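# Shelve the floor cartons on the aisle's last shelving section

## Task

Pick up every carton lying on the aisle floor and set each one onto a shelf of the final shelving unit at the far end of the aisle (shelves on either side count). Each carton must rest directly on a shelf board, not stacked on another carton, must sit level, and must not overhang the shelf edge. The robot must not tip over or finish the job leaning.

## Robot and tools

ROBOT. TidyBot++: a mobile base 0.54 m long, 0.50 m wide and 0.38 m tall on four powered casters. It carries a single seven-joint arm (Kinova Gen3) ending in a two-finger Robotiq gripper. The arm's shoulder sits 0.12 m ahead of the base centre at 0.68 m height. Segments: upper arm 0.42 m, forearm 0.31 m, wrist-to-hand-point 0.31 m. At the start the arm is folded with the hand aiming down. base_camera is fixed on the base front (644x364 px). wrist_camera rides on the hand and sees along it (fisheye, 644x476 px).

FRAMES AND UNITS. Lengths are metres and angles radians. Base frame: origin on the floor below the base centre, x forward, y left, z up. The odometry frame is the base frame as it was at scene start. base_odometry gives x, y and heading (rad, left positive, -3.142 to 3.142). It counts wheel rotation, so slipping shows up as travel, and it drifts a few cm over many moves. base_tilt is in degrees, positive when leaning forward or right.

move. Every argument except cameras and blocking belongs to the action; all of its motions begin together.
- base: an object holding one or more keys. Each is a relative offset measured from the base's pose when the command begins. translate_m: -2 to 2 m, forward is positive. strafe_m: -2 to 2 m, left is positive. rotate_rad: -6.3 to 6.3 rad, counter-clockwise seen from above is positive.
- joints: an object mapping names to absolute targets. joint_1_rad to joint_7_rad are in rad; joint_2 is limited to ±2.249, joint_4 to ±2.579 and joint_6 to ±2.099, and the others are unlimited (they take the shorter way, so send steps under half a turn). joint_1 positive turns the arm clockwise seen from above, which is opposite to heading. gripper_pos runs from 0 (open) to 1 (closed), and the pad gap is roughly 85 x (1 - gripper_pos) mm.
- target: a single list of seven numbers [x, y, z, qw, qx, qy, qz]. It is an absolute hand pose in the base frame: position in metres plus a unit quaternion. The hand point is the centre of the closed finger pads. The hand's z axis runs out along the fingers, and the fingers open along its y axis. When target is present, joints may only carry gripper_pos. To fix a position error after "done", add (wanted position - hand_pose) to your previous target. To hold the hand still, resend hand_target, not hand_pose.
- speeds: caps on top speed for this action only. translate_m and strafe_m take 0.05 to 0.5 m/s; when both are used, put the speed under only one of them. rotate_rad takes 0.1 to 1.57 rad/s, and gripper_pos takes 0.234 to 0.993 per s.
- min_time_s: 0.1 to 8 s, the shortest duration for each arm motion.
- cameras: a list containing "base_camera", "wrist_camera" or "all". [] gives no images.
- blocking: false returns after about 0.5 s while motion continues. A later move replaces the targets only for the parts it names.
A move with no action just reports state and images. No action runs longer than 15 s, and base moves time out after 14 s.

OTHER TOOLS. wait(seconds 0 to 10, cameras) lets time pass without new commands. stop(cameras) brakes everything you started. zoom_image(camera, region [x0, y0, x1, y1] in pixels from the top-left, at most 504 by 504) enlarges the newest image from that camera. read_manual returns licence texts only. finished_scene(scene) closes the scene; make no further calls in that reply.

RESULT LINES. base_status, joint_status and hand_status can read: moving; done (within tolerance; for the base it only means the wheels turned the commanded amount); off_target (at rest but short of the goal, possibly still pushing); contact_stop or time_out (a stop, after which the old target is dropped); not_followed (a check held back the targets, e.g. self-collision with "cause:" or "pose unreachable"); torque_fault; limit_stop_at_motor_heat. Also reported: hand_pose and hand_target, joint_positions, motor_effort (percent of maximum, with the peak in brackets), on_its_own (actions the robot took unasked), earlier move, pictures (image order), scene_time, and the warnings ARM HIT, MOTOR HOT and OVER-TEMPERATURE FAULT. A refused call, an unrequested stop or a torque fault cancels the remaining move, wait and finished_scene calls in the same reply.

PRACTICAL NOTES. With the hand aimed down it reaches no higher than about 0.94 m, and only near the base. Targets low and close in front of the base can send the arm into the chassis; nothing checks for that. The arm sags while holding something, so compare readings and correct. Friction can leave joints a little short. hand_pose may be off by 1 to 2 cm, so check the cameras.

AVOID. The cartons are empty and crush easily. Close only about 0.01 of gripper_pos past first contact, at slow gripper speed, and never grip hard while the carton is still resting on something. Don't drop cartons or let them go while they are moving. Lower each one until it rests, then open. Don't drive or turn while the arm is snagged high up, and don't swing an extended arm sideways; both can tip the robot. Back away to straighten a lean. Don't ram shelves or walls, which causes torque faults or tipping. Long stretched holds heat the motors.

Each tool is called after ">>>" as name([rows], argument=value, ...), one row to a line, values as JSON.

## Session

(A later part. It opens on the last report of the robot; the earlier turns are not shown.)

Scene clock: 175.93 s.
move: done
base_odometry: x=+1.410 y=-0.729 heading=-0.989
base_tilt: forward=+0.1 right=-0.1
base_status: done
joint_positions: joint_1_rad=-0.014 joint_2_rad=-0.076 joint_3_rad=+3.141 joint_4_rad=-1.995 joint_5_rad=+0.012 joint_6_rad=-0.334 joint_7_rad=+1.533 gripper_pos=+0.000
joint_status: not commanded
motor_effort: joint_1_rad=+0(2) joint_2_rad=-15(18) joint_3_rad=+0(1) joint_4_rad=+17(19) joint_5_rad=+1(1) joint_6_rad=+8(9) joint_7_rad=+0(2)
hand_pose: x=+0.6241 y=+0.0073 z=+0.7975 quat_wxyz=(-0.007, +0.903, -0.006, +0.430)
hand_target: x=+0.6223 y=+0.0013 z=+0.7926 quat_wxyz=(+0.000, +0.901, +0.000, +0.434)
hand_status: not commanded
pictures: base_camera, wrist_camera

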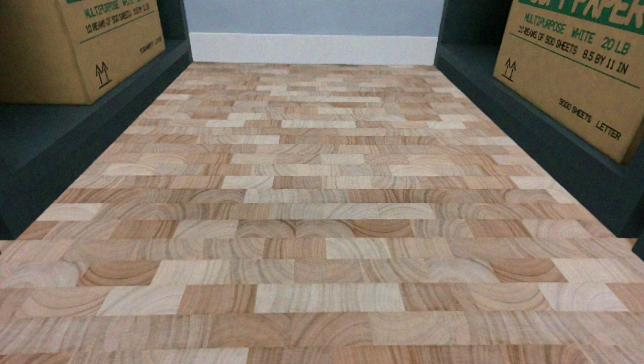

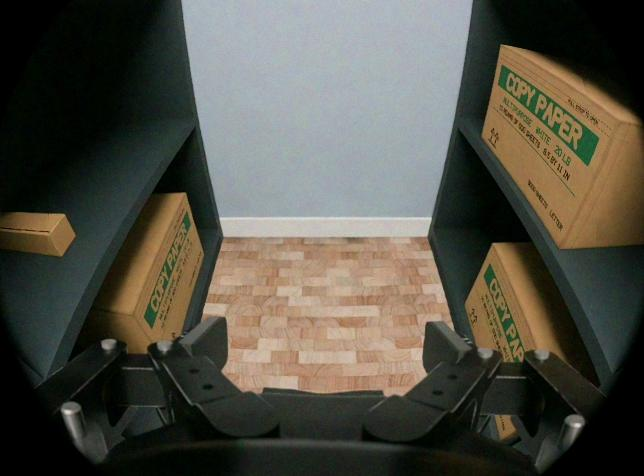

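>>> move(base={"rotate_rad": 0.02})

>>> move(base={"translate_m": -1.274}, cameras=["base_camera"])

>>> move(base={"strafe_m": 0.3925, "rotate_rad": -0.041}, joints={"joint_1_rad": -0.25, "joint_2_rad": 0.972, "joint_4_rad": -1.858, "joint_6_rad": 0.212}, min_time_s=3, cameras=["all"])

Scene clock: 177.57 s.
move: done
base_odometry: x=+1.410 y=-0.729 heading=-0.969
base_tilt: forward=+0.1 right=-0.1
base_status: done
joint_positions: joint_1_rad=-0.011 joint_2_rad=-0.076 joint_3_rad=+3.141 joint_4_rad=-1.995 joint_5_rad=+0.012 joint_6_rad=-0.334 joint_7_rad=+1.533 gripper_pos=+0.000
joint_status: not commanded
motor_effort: joint_1_rad=-1(2) joint_2_rad=-14(15) joint_3_rad=+0(2) joint_4_rad=+18(18) joint_5_rad=+1(1) joint_6_rad=+7(8) joint_7_rad=+1(1)
hand_pose: x=+0.6241 y=+0.0057 z=+0.7975 quat_wxyz=(-0.006, +0.903, -0.008, +0.430)
hand_target: x=+0.6223 y=+0.0013 z=+0.7926 quat_wxyz=(+0.000, +0.901, +0.000, +0.434)
hand_status: not commanded
pictures: none

Scene clock: 181.07 s.
move: done
base_odometry: x=+0.689 y=+0.321 heading=-0.969
base_tilt: forward=+0.1 right=-0.1
base_status: done
joint_positions: joint_1_rad=-0.011 joint_2_rad=-0.078 joint_3_rad=+3.141 joint_4_rad=-1.996 joint_5_rad=+0.012 joint_6_rad=-0.333 joint_7_rad=+1.533 gripper_pos=+0.000
joint_status: not commanded
motor_effort: joint_1_rad=+0(2) joint_2_rad=-14(17) joint_3_rad=+0(1) joint_4_rad=+18(19) joint_5_rad=+1(1) joint_6_rad=+7(9) joint_7_rad=+2(2)
hand_pose: x=+0.6238 y=+0.0057 z=+0.7985 quat_wxyz=(-0.006, +0.902, -0.008, +0.431)
hand_target: x=+0.6223 y=+0.0013 z=+0.7926 quat_wxyz=(+0.000, +0.901, +0.000, +0.434)
hand_status: not commanded

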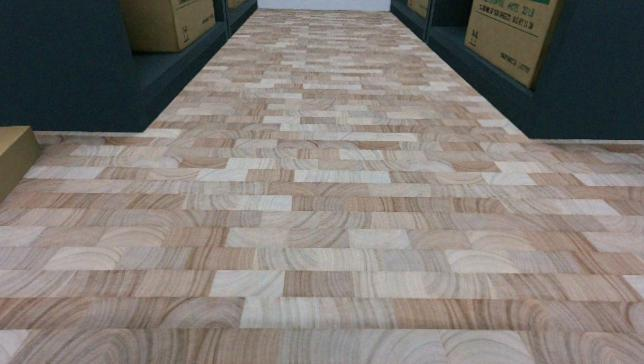

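Scene clock: 184.63 s.
move: done
base_odometry: x=+1.012 y=+0.544 heading=-1.009
base_tilt: forward=+0.1 right=-0.1
base_status: done
joint_positions: joint_1_rad=-0.236 joint_2_rad=+0.928 joint_3_rad=+3.142 joint_4_rad=-1.888 joint_5_rad=+0.012 joint_6_rad=+0.172 joint_7_rad=+1.533 gripper_pos=+0.000
joint_status: all done
motor_effort: joint_1_rad=-1(5) joint_2_rad=-32(35) joint_3_rad=-2(2) joint_4_rad=+8(18) joint_5_rad=+1(1) joint_6_rad=+5(9) joint_7_rad=+0(2)
hand_pose: x=+0.6885 y=+0.1386 z=+0.3626 quat_wxyz=(-0.033, +0.964, +0.102, +0.244)
hand_target: x=+0.6996 y=+0.1496 z=+0.3502 quat_wxyz=(-0.032, +0.958, +0.121, +0.257)
hand_status: not commanded
pictures: base_camera, wrist_camera

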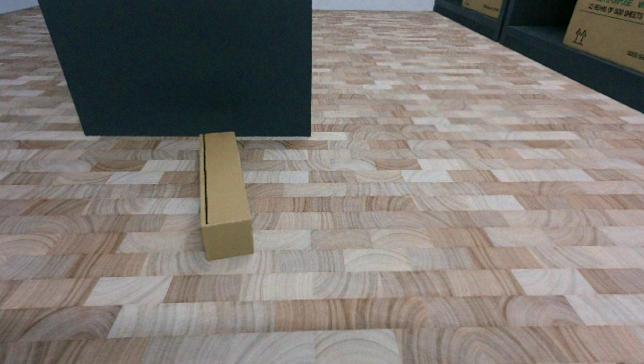

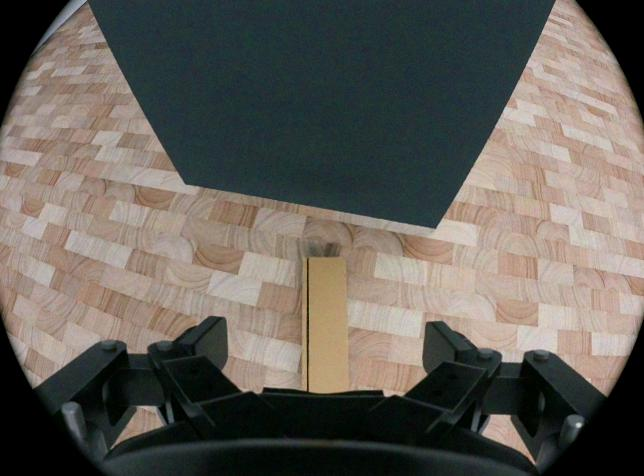

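>>> move(joints={"joint_2_rad": 1.619, "joint_4_rad": -1.399, "joint_6_rad": 0.399}, min_time_s=2.5, cameras=["all"])

Scene clock: 188.20 s.
move: done
base_odometry: x=+1.012 y=+0.544 heading=-1.009
base_tilt: forward=+0.1 right=-0.1
base_status: not commanded
joint_positions: joint_1_rad=-0.236 joint_2_rad=+1.569 joint_3_rad=+3.142 joint_4_rad=-1.425 joint_5_rad=+0.012 joint_6_rad=+0.360 joint_7_rad=+1.533 gripper_pos=+0.000
joint_status: all done
motor_effort: joint_1_rad=-1(2) joint_2_rad=-36(40) joint_3_rad=-1(2) joint_4_rad=+5(8) joint_5_rad=+1(1) joint_6_rad=+5(7) joint_7_rad=+1(2)
hand_pose: x=+0.7192 y=+0.1467 z=+0.0992 quat_wxyz=(-0.035, +0.963, +0.102, +0.248)
hand_target: x=+0.7140 y=+0.1533 z=+0.0798 quat_wxyz=(-0.032, +0.958, +0.121, +0.256)
hand_status: not commanded
pictures: base_camera, wrist_camera

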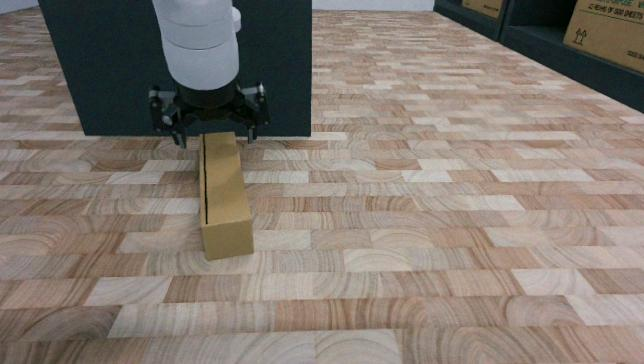

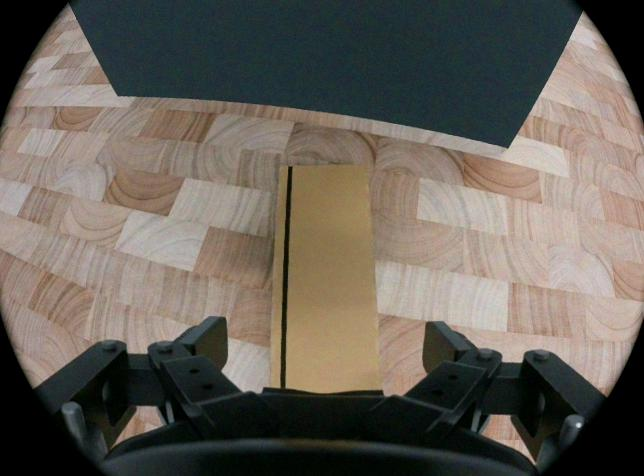

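>>> move(joints={"joint_2_rad": 1.776, "joint_4_rad": -1.214, "joint_6_rad": 0.372}, min_time_s=2, cameras=["wrist_camera"])

>>> move(joints={"gripper_pos": 0.32}, speeds={"gripper_pos": 0.25})

>>> move(joints={"gripper_pos": 0.358}, speeds={"gripper_pos": 0.234}, cameras=["wrist_camera"])

Scene clock: 190.97 s.
move: done
base_odometry: x=+1.012 y=+0.544 heading=-1.009
base_tilt: forward=+0.1 right=-0.1
base_status: not commanded
joint_positions: joint_1_rad=-0.236 joint_2_rad=+1.718 joint_3_rad=+3.142 joint_4_rad=-1.242 joint_5_rad=+0.012 joint_6_rad=+0.360 joint_7_rad=+1.533 gripper_pos=+0.000
joint_status: all done
motor_effort: joint_1_rad=-1(2) joint_2_rad=-37(39) joint_3_rad=-1(1) joint_4_rad=+5(6) joint_5_rad=+1(1) joint_6_rad=+6(7) joint_7_rad=+1(2)
hand_pose: x=+0.7344 y=+0.1504 z=+0.0442 quat_wxyz=(-0.037, +0.958, +0.101, +0.265)
hand_target: x=+0.7146 y=+0.1535 z=+0.0157 quat_wxyz=(-0.032, +0.958, +0.121, +0.257)
hand_status: not commanded

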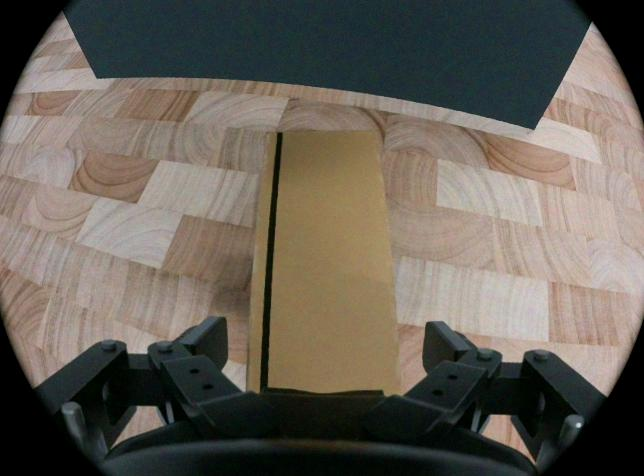

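Scene clock: 192.83 s.
move: done
base_odometry: x=+1.012 y=+0.544 heading=-1.009
base_tilt: forward=+0.1 right=-0.1
base_status: not commanded
joint_positions: joint_1_rad=-0.236 joint_2_rad=+1.718 joint_3_rad=+3.142 joint_4_rad=-1.242 joint_5_rad=+0.012 joint_6_rad=+0.360 joint_7_rad=+1.533 gripper_pos=+0.319
joint_status: all done
motor_effort: joint_1_rad=-1(2) joint_2_rad=-37(38) joint_3_rad=+0(1) joint_4_rad=+6(6) joint_5_rad=+1(1) joint_6_rad=+5(7) joint_7_rad=+0(2)
hand_pose: x=+0.7345 y=+0.1504 z=+0.0442 quat_wxyz=(-0.037, +0.958, +0.101, +0.265)
hand_target: x=+0.7146 y=+0.1535 z=+0.0157 quat_wxyz=(-0.032, +0.958, +0.121, +0.257)
hand_status: not commanded
pictures: none

Scene clock: 194.03 s.
move: done
base_odometry: x=+1.012 y=+0.544 heading=-1.009
base_tilt: forward=+0.1 right=-0.1
base_status: not commanded
joint_positions: joint_1_rad=-0.236 joint_2_rad=+1.718 joint_3_rad=+3.142 joint_4_rad=-1.240 joint_5_rad=+0.012 joint_6_rad=+0.360 joint_7_rad=+1.533 gripper_pos=+0.356
joint_status: all done
motor_effort: joint_1_rad=-2(2) joint_2_rad=-33(37) joint_3_rad=-1(1) joint_4_rad=+5(6) joint_5_rad=+1(1) joint_6_rad=+4(6) joint_7_rad=+0(2)
hand_pose: x=+0.7354 y=+0.1506 z=+0.0445 quat_wxyz=(-0.037, +0.958, +0.101, +0.266)
hand_target: x=+0.7146 y=+0.1535 z=+0.0157 quat_wxyz=(-0.032, +0.958, +0.121, +0.257)
hand_status: not commanded

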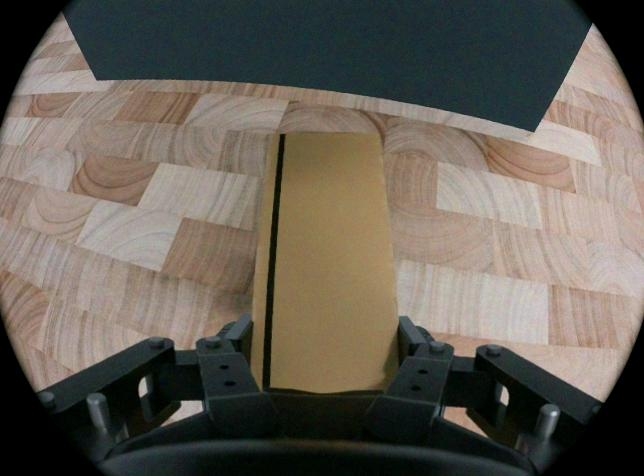

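>>> move(joints={"joint_2_rad": 1.619, "joint_4_rad": -1.399, "joint_6_rad": 0.399}, min_time_s=2)

>>> move(joints={"joint_2_rad": 0.972, "joint_4_rad": -1.858, "joint_6_rad": 0.25}, min_time_s=2.5)

>>> move(base={"strafe_m": -0.3925, "rotate_rad": 0.041}, joints={"joint_1_rad": 0.0, "joint_2_rad": -0.078, "joint_4_rad": -2.022, "joint_6_rad": -0.65}, min_time_s=3, cameras=["all"])

Scene clock: 197.57 s.
move: done
base_odometry: x=+1.012 y=+0.544 heading=-1.009
base_tilt: forward=+0.1 right=-0.1
base_status: not commanded
joint_positions: joint_1_rad=-0.236 joint_2_rad=+1.640 joint_3_rad=+3.142 joint_4_rad=-1.378 joint_5_rad=+0.012 joint_6_rad=+0.361 joint_7_rad=+1.533 gripper_pos=+0.356
joint_status: all done
motor_effort: joint_1_rad=-2(2) joint_2_rad=-37(38) joint_3_rad=+0(2) joint_4_rad=+5(6) joint_5_rad=+1(1) joint_6_rad=+5(7) joint_7_rad=+0(2)
hand_pose: x=+0.7056 y=+0.1434 z=+0.0655 quat_wxyz=(-0.033, +0.965, +0.102, +0.238)
hand_target: x=+0.7140 y=+0.1533 z=+0.0798 quat_wxyz=(-0.032, +0.958, +0.121, +0.256)
hand_status: not commanded
pictures: none

Scene clock: 200.37 s.
move: done
base_odometry: x=+1.012 y=+0.544 heading=-1.009
base_tilt: forward=+0.1 right=-0.1
base_status: not commanded
joint_positions: joint_1_rad=-0.236 joint_2_rad=+0.986 joint_3_rad=+3.142 joint_4_rad=-1.834 joint_5_rad=+0.012 joint_6_rad=+0.296 joint_7_rad=+1.533 gripper_pos=+0.356
joint_status: all done
motor_effort: joint_1_rad=+0(2) joint_2_rad=-35(40) joint_3_rad=-1(2) joint_4_rad=+8(9) joint_5_rad=+1(1) joint_6_rad=+6(8) joint_7_rad=+1(2)
hand_pose: x=+0.7312 y=+0.1493 z=+0.3618 quat_wxyz=(-0.041, +0.948, +0.100, +0.301)
hand_target: x=+0.7094 y=+0.1522 z=+0.3563 quat_wxyz=(-0.035, +0.953, +0.120, +0.275)
hand_status: not commanded
pictures: none

Scene clock: 203.67 s.
move: done
base_odometry: x=+0.680 y=+0.335 heading=-0.967
base_tilt: forward=+0.1 right=-0.1
base_status: done
joint_positions: joint_1_rad=-0.016 joint_2_rad=-0.067 joint_3_rad=+3.142 joint_4_rad=-1.992 joint_5_rad=+0.012 joint_6_rad=-0.601 joint_7_rad=+1.533 gripper_pos=+0.356
joint_status: all done
motor_effort: joint_1_rad=-1(7) joint_2_rad=-14(37) joint_3_rad=+0(3) joint_4_rad=+17(18) joint_5_rad=+1(2) joint_6_rad=+6(7) joint_7_rad=+0(2)
hand_pose: x=+0.5654 y=+0.0062 z=+0.7383 quat_wxyz=(-0.003, +0.953, -0.007, +0.303)
hand_target: x=+0.5410 y=+0.0013 z=+0.7209 quat_wxyz=(+0.000, +0.963, +0.000, +0.270)
hand_status: not commanded
pictures: base_camera, wrist_camera

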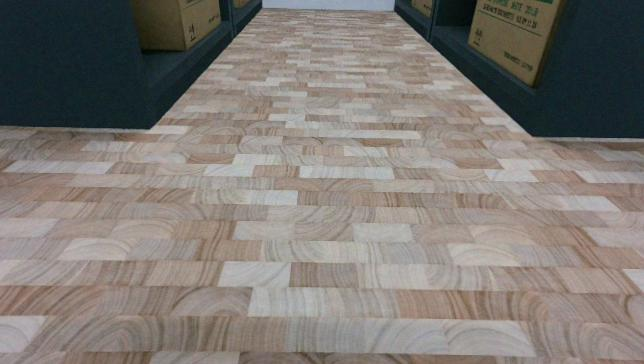

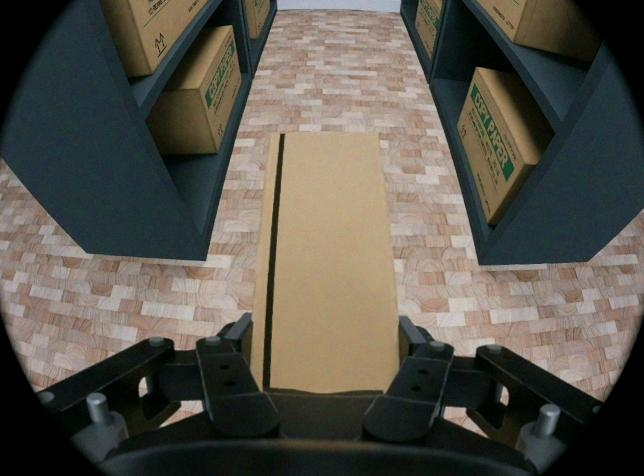

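>>> move(base={"strafe_m": -0.045})

>>> move(base={"translate_m": 1.93}, cameras=["all"])

Scene clock: 205.17 s.
move: done
base_odometry: x=+0.643 y=+0.309 heading=-0.968
base_tilt: forward=+0.1 right=-0.1
base_status: done
joint_positions: joint_1_rad=-0.005 joint_2_rad=-0.067 joint_3_rad=+3.144 joint_4_rad=-1.992 joint_5_rad=+0.012 joint_6_rad=-0.604 joint_7_rad=+1.533 gripper_pos=+0.356
joint_status: not commanded
motor_effort: joint_1_rad=-1(3) joint_2_rad=-14(14) joint_3_rad=+0(2) joint_4_rad=+18(18) joint_5_rad=+1(2) joint_6_rad=+6(7) joint_7_rad=+1(1)
hand_pose: x=+0.5647 y=+0.0005 z=+0.7377 quat_wxyz=(-0.001, +0.953, -0.013, +0.301)
hand_target: x=+0.5410 y=+0.0013 z=+0.7209 quat_wxyz=(+0.000, +0.963, +0.000, +0.270)
hand_status: not commanded
pictures: none

Scene clock: 209.73 s.
move: done
base_odometry: x=+1.738 y=-1.280 heading=-0.968
base_tilt: forward=+0.1 right=-0.1
base_status: done
joint_positions: joint_1_rad=-0.005 joint_2_rad=-0.071 joint_3_rad=+3.144 joint_4_rad=-1.996 joint_5_rad=+0.012 joint_6_rad=-0.609 joint_7_rad=+1.533 gripper_pos=+0.356
joint_status: not commanded
motor_effort: joint_1_rad=-1(2) joint_2_rad=-14(16) joint_3_rad=+0(1) joint_4_rad=+17(18) joint_5_rad=+1(1) joint_6_rad=+6(7) joint_7_rad=+1(2)
hand_pose: x=+0.5617 y=+0.0004 z=+0.7367 quat_wxyz=(-0.001, +0.954, -0.013, +0.299)
hand_target: x=+0.5410 y=+0.0013 z=+0.7209 quat_wxyz=(+0.000, +0.963, +0.000, +0.270)
hand_status: not commanded
pictures: base_camera, wrist_camera

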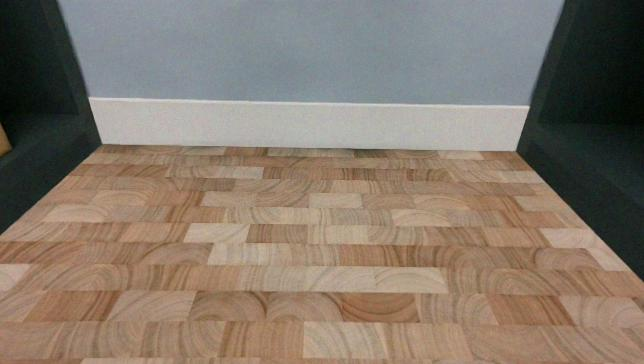

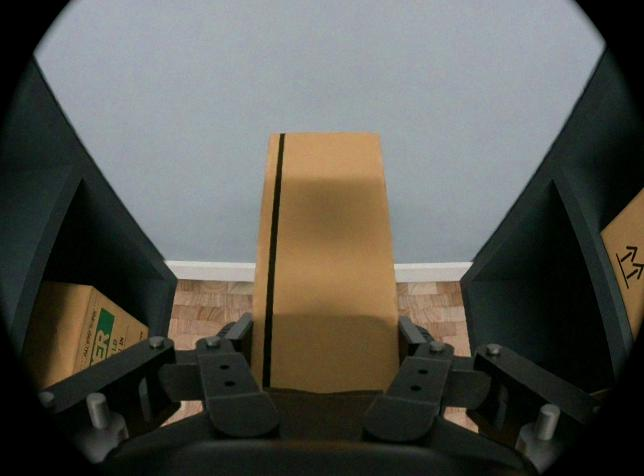

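>>> move(base={"strafe_m": -0.055}, joints={"joint_1_rad": -1.57}, min_time_s=4)

>>> move(base={"translate_m": 0.30}, speeds={"translate_m": 0.25}, cameras=["all"])

Scene clock: 214.37 s.
move: done
base_odometry: x=+1.692 y=-1.312 heading=-0.968
base_tilt: forward=+0.1 right=-0.1
base_status: done
joint_positions: joint_1_rad=-1.556 joint_2_rad=-0.071 joint_3_rad=+3.145 joint_4_rad=-1.996 joint_5_rad=+0.012 joint_6_rad=-0.609 joint_7_rad=+1.533 gripper_pos=+0.356
joint_status: all done
motor_effort: joint_1_rad=-1(3) joint_2_rad=-14(15) joint_3_rad=-1(2) joint_4_rad=+17(18) joint_5_rad=+1(2) joint_6_rad=+7(7) joint_7_rad=+0(2)
hand_pose: x=+0.1281 y=+0.4426 z=+0.7367 quat_wxyz=(-0.210, +0.691, +0.658, +0.213)
hand_target: x=+0.1180 y=+0.4220 z=+0.7209 quat_wxyz=(-0.191, +0.681, +0.681, +0.191)
hand_status: not commanded
pictures: none

Scene clock: 216.37 s.
move: done
base_odometry: x=+1.862 y=-1.559 heading=-0.968
base_tilt: forward=+0.1 right=-0.1
base_status: done
joint_positions: joint_1_rad=-1.561 joint_2_rad=-0.071 joint_3_rad=+3.145 joint_4_rad=-1.996 joint_5_rad=+0.012 joint_6_rad=-0.609 joint_7_rad=+1.533 gripper_pos=+0.356
joint_status: not commanded
motor_effort: joint_1_rad=-1(2) joint_2_rad=-14(14) joint_3_rad=+0(2) joint_4_rad=+17(18) joint_5_rad=+1(2) joint_6_rad=+6(7) joint_7_rad=+0(2)
hand_pose: x=+0.1257 y=+0.4426 z=+0.7367 quat_wxyz=(-0.211, +0.689, +0.660, +0.212)
hand_target: x=+0.1180 y=+0.4220 z=+0.7209 quat_wxyz=(-0.191, +0.681, +0.681, +0.191)
hand_status: not commanded
pictures: base_camera, wrist_camera

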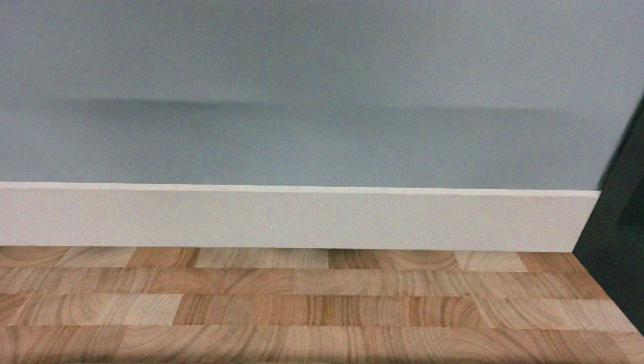

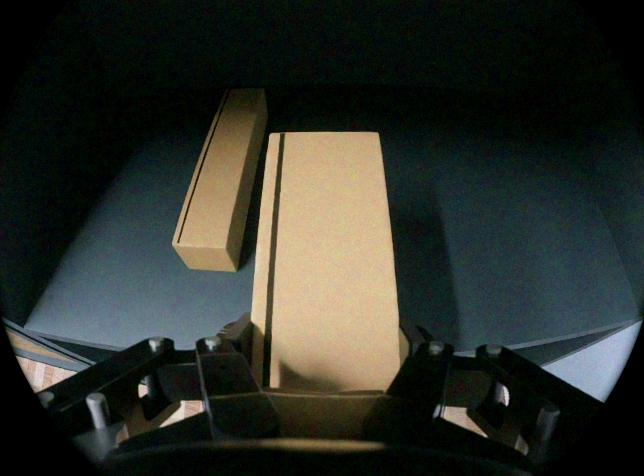

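>>> move(base={"translate_m": 0.08}, speeds={"translate_m": 0.2}, joints={"joint_2_rad": 0.5453, "joint_4_rad": -1.615, "joint_6_rad": -0.39}, min_time_s=4)

>>> move(joints={"joint_2_rad": 0.668, "joint_4_rad": -1.383, "joint_6_rad": -0.59}, min_time_s=3)

>>> move(joints={"joint_2_rad": 0.72, "joint_6_rad": -0.465}, min_time_s=2, cameras=["wrist_camera"])

Scene clock: 222.03 s.
move: done
base_odometry: x=+1.908 y=-1.625 heading=-0.968
base_tilt: forward=+0.1 right=-0.1
base_status: done
joint_positions: joint_1_rad=-1.563 joint_2_rad=+0.502 joint_3_rad=+3.145 joint_4_rad=-1.653 joint_5_rad=+0.012 joint_6_rad=-0.431 joint_7_rad=+1.533 gripper_pos=+0.356
joint_status: all done
motor_effort: joint_1_rad=-1(3) joint_2_rad=-30(32) joint_3_rad=+0(2) joint_4_rad=+15(18) joint_5_rad=+1(2) joint_6_rad=+6(8) joint_7_rad=+1(2)
hand_pose: x=+0.1260 y=+0.6289 z=+0.6130 quat_wxyz=(-0.193, +0.693, +0.667, +0.195)
hand_target: x=+0.1182 y=+0.6531 z=+0.6083 quat_wxyz=(-0.206, +0.677, +0.676, +0.206)
hand_status: not commanded
pictures: none

Scene clock: 225.33 s.
move: done
base_odometry: x=+1.908 y=-1.625 heading=-0.968
base_tilt: forward=+0.1 right=-0.1
base_status: not commanded
joint_positions: joint_1_rad=-1.563 joint_2_rad=+0.614 joint_3_rad=+3.145 joint_4_rad=-1.423 joint_5_rad=+0.012 joint_6_rad=-0.544 joint_7_rad=+1.533 gripper_pos=+0.356
joint_status: all done
motor_effort: joint_1_rad=-1(2) joint_2_rad=-34(35) joint_3_rad=+0(2) joint_4_rad=+16(17) joint_5_rad=+1(1) joint_6_rad=+5(8) joint_7_rad=+1(2)
hand_pose: x=+0.1268 y=+0.6888 z=+0.6208 quat_wxyz=(-0.195, +0.693, +0.666, +0.197)
hand_target: x=+0.1182 y=+0.6889 z=+0.5938 quat_wxyz=(-0.175, +0.685, +0.685, +0.175)
hand_status: not commanded
pictures: none

Scene clock: 227.60 s.
move: done
base_odometry: x=+1.908 y=-1.625 heading=-0.968
base_tilt: forward=+0.1 right=-0.1
base_status: not commanded
joint_positions: joint_1_rad=-1.563 joint_2_rad=+0.665 joint_3_rad=+3.145 joint_4_rad=-1.423 joint_5_rad=+0.012 joint_6_rad=-0.506 joint_7_rad=+1.533 gripper_pos=+0.356
joint_status: all done
motor_effort: joint_1_rad=-2(2) joint_2_rad=-35(36) joint_3_rad=+0(1) joint_4_rad=+16(17) joint_5_rad=+1(2) joint_6_rad=+5(7) joint_7_rad=+1(2)
hand_pose: x=+0.1268 y=+0.6951 z=+0.5918 quat_wxyz=(-0.190, +0.694, +0.668, +0.192)
hand_target: x=+0.1182 y=+0.7173 z=+0.5772 quat_wxyz=(-0.200, +0.678, +0.678, +0.200)
hand_status: not commanded

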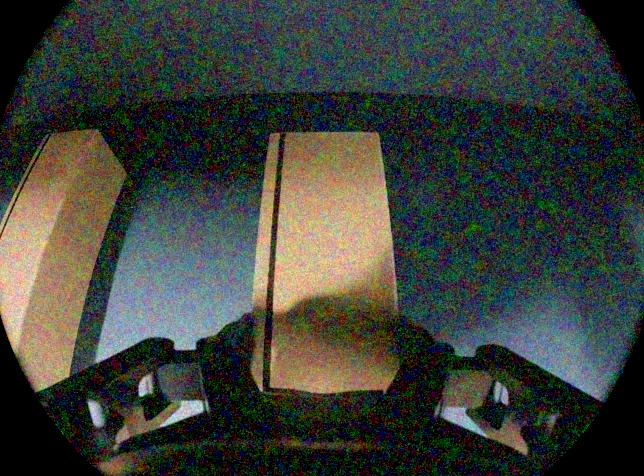

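>>> move(joints={"joint_2_rad": 0.736, "joint_6_rad": -0.452}, min_time_s=1.5)

>>> move(joints={"joint_2_rad": 0.748, "joint_6_rad": -0.441}, min_time_s=1.5)

>>> move(joints={"joint_2_rad": 0.756, "joint_6_rad": -0.435}, min_time_s=1.5, cameras=["wrist_camera"])

Scene clock: 229.70 s.
move: done
base_odometry: x=+1.908 y=-1.625 heading=-0.968
base_tilt: forward=+0.1 right=-0.1
base_status: not commanded
joint_positions: joint_1_rad=-1.563 joint_2_rad=+0.680 joint_3_rad=+3.145 joint_4_rad=-1.423 joint_5_rad=+0.012 joint_6_rad=-0.493 joint_7_rad=+1.533 gripper_pos=+0.356
joint_status: all done
motor_effort: joint_1_rad=-1(2) joint_2_rad=-35(36) joint_3_rad=-1(1) joint_4_rad=+16(16) joint_5_rad=+1(2) joint_6_rad=+6(7) joint_7_rad=+0(2)
hand_pose: x=+0.1267 y=+0.6971 z=+0.5835 quat_wxyz=(-0.189, +0.694, +0.668, +0.192)
hand_target: x=+0.1182 y=+0.7189 z=+0.5679 quat_wxyz=(-0.199, +0.679, +0.678, +0.199)
hand_status: not commanded
pictures: none

Scene clock: 231.50 s.
move: done
base_odometry: x=+1.908 y=-1.625 heading=-0.968
base_tilt: forward=+0.1 right=-0.1
base_status: not commanded
joint_positions: joint_1_rad=-1.563 joint_2_rad=+0.691 joint_3_rad=+3.145 joint_4_rad=-1.423 joint_5_rad=+0.012 joint_6_rad=-0.482 joint_7_rad=+1.533 gripper_pos=+0.356
joint_status: all done
motor_effort: joint_1_rad=-1(2) joint_2_rad=-35(37) joint_3_rad=+0(1) joint_4_rad=+15(17) joint_5_rad=+1(1) joint_6_rad=+6(7) joint_7_rad=+0(1)
hand_pose: x=+0.1267 y=+0.6988 z=+0.5775 quat_wxyz=(-0.189, +0.694, +0.668, +0.192)
hand_target: x=+0.1182 y=+0.7204 z=+0.5611 quat_wxyz=(-0.199, +0.679, +0.678, +0.199)
hand_status: not commanded
pictures: none

Scene clock: 233.30 s.
move: done
base_odometry: x=+1.908 y=-1.625 heading=-0.968
base_tilt: forward=+0.1 right=-0.1
base_status: not commanded
joint_positions: joint_1_rad=-1.563 joint_2_rad=+0.694 joint_3_rad=+3.145 joint_4_rad=-1.421 joint_5_rad=+0.012 joint_6_rad=-0.476 joint_7_rad=+1.533 gripper_pos=+0.356
joint_status: all done
motor_effort: joint_1_rad=-1(2) joint_2_rad=-35(36) joint_3_rad=+0(1) joint_4_rad=+15(16) joint_5_rad=+1(2) joint_6_rad=+6(7) joint_7_rad=+1(2)
hand_pose: x=+0.1267 y=+0.7010 z=+0.5774 quat_wxyz=(-0.191, +0.693, +0.667, +0.193)
hand_target: x=+0.1182 y=+0.7210 z=+0.5563 quat_wxyz=(-0.198, +0.679, +0.679, +0.198)
hand_status: not commanded

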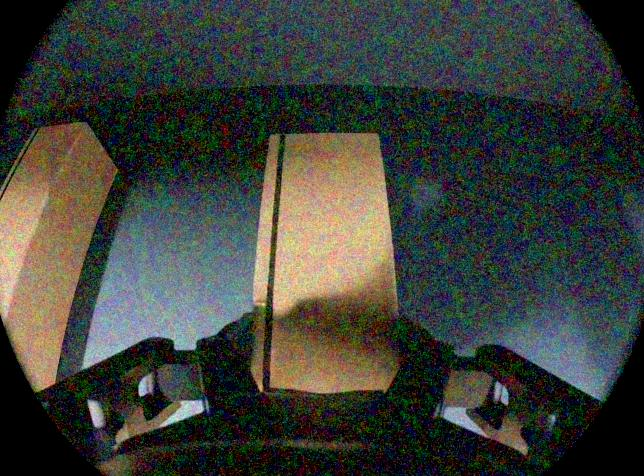

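>>> move(joints={"gripper_pos": 0.29}, speeds={"gripper_pos": 0.234})

>>> move(joints={"gripper_pos": 0.0}, speeds={"gripper_pos": 0.4}, cameras=["wrist_camera"])

>>> move(joints={"joint_2_rad": 0.53, "joint_4_rad": -1.635, "joint_6_rad": -0.41}, min_time_s=2)

>>> move(joints={"joint_2_rad": -0.078, "joint_4_rad": -2.022, "joint_6_rad": -0.6}, min_time_s=3, cameras=["wrist_camera"])

Scene clock: 234.67 s.
move: done
base_odometry: x=+1.908 y=-1.625 heading=-0.968
base_tilt: forward=+0.1 right=-0.1
base_status: not commanded
joint_positions: joint_1_rad=-1.563 joint_2_rad=+0.698 joint_3_rad=+3.145 joint_4_rad=-1.420 joint_5_rad=+0.012 joint_6_rad=-0.475 joint_7_rad=+1.533 gripper_pos=+0.291
joint_status: all done
motor_effort: joint_1_rad=-1(1) joint_2_rad=-35(36) joint_3_rad=-1(1) joint_4_rad=+15(16) joint_5_rad=+1(1) joint_6_rad=+4(6) joint_7_rad=+0(1)
hand_pose: x=+0.1267 y=+0.7011 z=+0.5749 quat_wxyz=(-0.191, +0.693, +0.668, +0.193)
hand_target: x=+0.1182 y=+0.7210 z=+0.5563 quat_wxyz=(-0.198, +0.679, +0.679, +0.198)
hand_status: not commanded
pictures: none

Scene clock: 236.00 s.
move: done
base_odometry: x=+1.908 y=-1.625 heading=-0.968
base_tilt: forward=+0.1 right=-0.1
base_status: not commanded
joint_positions: joint_1_rad=-1.563 joint_2_rad=+0.698 joint_3_rad=+3.145 joint_4_rad=-1.420 joint_5_rad=+0.012 joint_6_rad=-0.475 joint_7_rad=+1.533 gripper_pos=+0.000
joint_status: all done
motor_effort: joint_1_rad=-1(2) joint_2_rad=-36(36) joint_3_rad=+0(1) joint_4_rad=+15(16) joint_5_rad=+1(1) joint_6_rad=+6(7) joint_7_rad=+0(1)
hand_pose: x=+0.1267 y=+0.7011 z=+0.5749 quat_wxyz=(-0.191, +0.693, +0.668, +0.193)
hand_target: x=+0.1182 y=+0.7210 z=+0.5563 quat_wxyz=(-0.198, +0.679, +0.679, +0.198)
hand_status: not commanded

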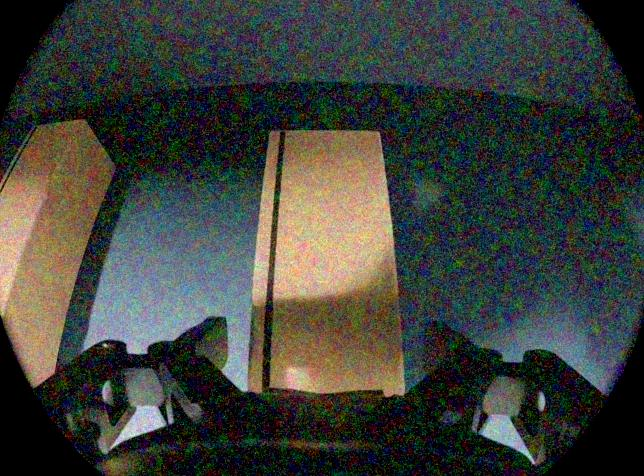

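Scene clock: 238.30 s.
move: done
base_odometry: x=+1.908 y=-1.625 heading=-0.968
base_tilt: forward=+0.1 right=-0.1
base_status: not commanded
joint_positions: joint_1_rad=-1.563 joint_2_rad=+0.548 joint_3_rad=+3.145 joint_4_rad=-1.607 joint_5_rad=+0.012 joint_6_rad=-0.450 joint_7_rad=+1.533 gripper_pos=+0.000
joint_status: all done
motor_effort: joint_1_rad=-1(2) joint_2_rad=-31(37) joint_3_rad=+0(1) joint_4_rad=+15(16) joint_5_rad=+1(1) joint_6_rad=+5(7) joint_7_rad=+1(2)
hand_pose: x=+0.1261 y=+0.6409 z=+0.6004 quat_wxyz=(-0.187, +0.695, +0.669, +0.189)
hand_target: x=+0.1182 y=+0.6403 z=+0.6062 quat_wxyz=(-0.198, +0.679, +0.679, +0.198)
hand_status: not commanded
pictures: none

Scene clock: 241.63 s.
move: done
base_odometry: x=+1.908 y=-1.625 heading=-0.968
base_tilt: forward=+0.1 right=-0.1
base_status: not commanded
joint_positions: joint_1_rad=-1.563 joint_2_rad=-0.065 joint_3_rad=+3.145 joint_4_rad=-1.992 joint_5_rad=+0.012 joint_6_rad=-0.553 joint_7_rad=+1.533 gripper_pos=+0.000
joint_status: all done
motor_effort: joint_1_rad=-1(2) joint_2_rad=-14(33) joint_3_rad=+0(1) joint_4_rad=+17(18) joint_5_rad=+1(1) joint_6_rad=+6(8) joint_7_rad=+0(2)
hand_pose: x=+0.1247 y=+0.4584 z=+0.7464 quat_wxyz=(-0.229, +0.682, +0.655, +0.230)
hand_target: x=+0.1180 y=+0.4351 z=+0.7293 quat_wxyz=(-0.208, +0.676, +0.676, +0.208)
hand_status: not commanded

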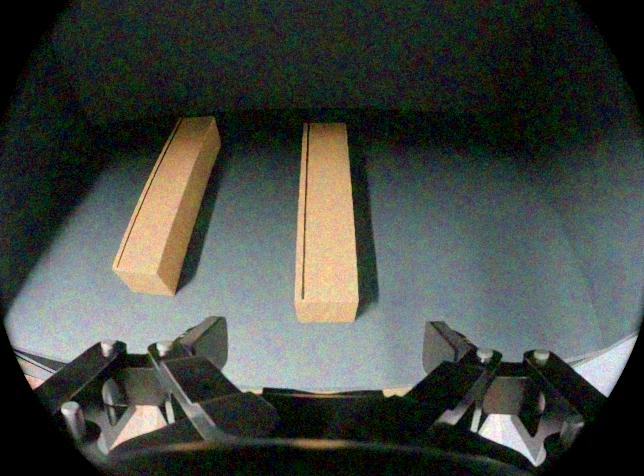

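>>> finished_scene(scene=1)

The scene is finished: the task was done.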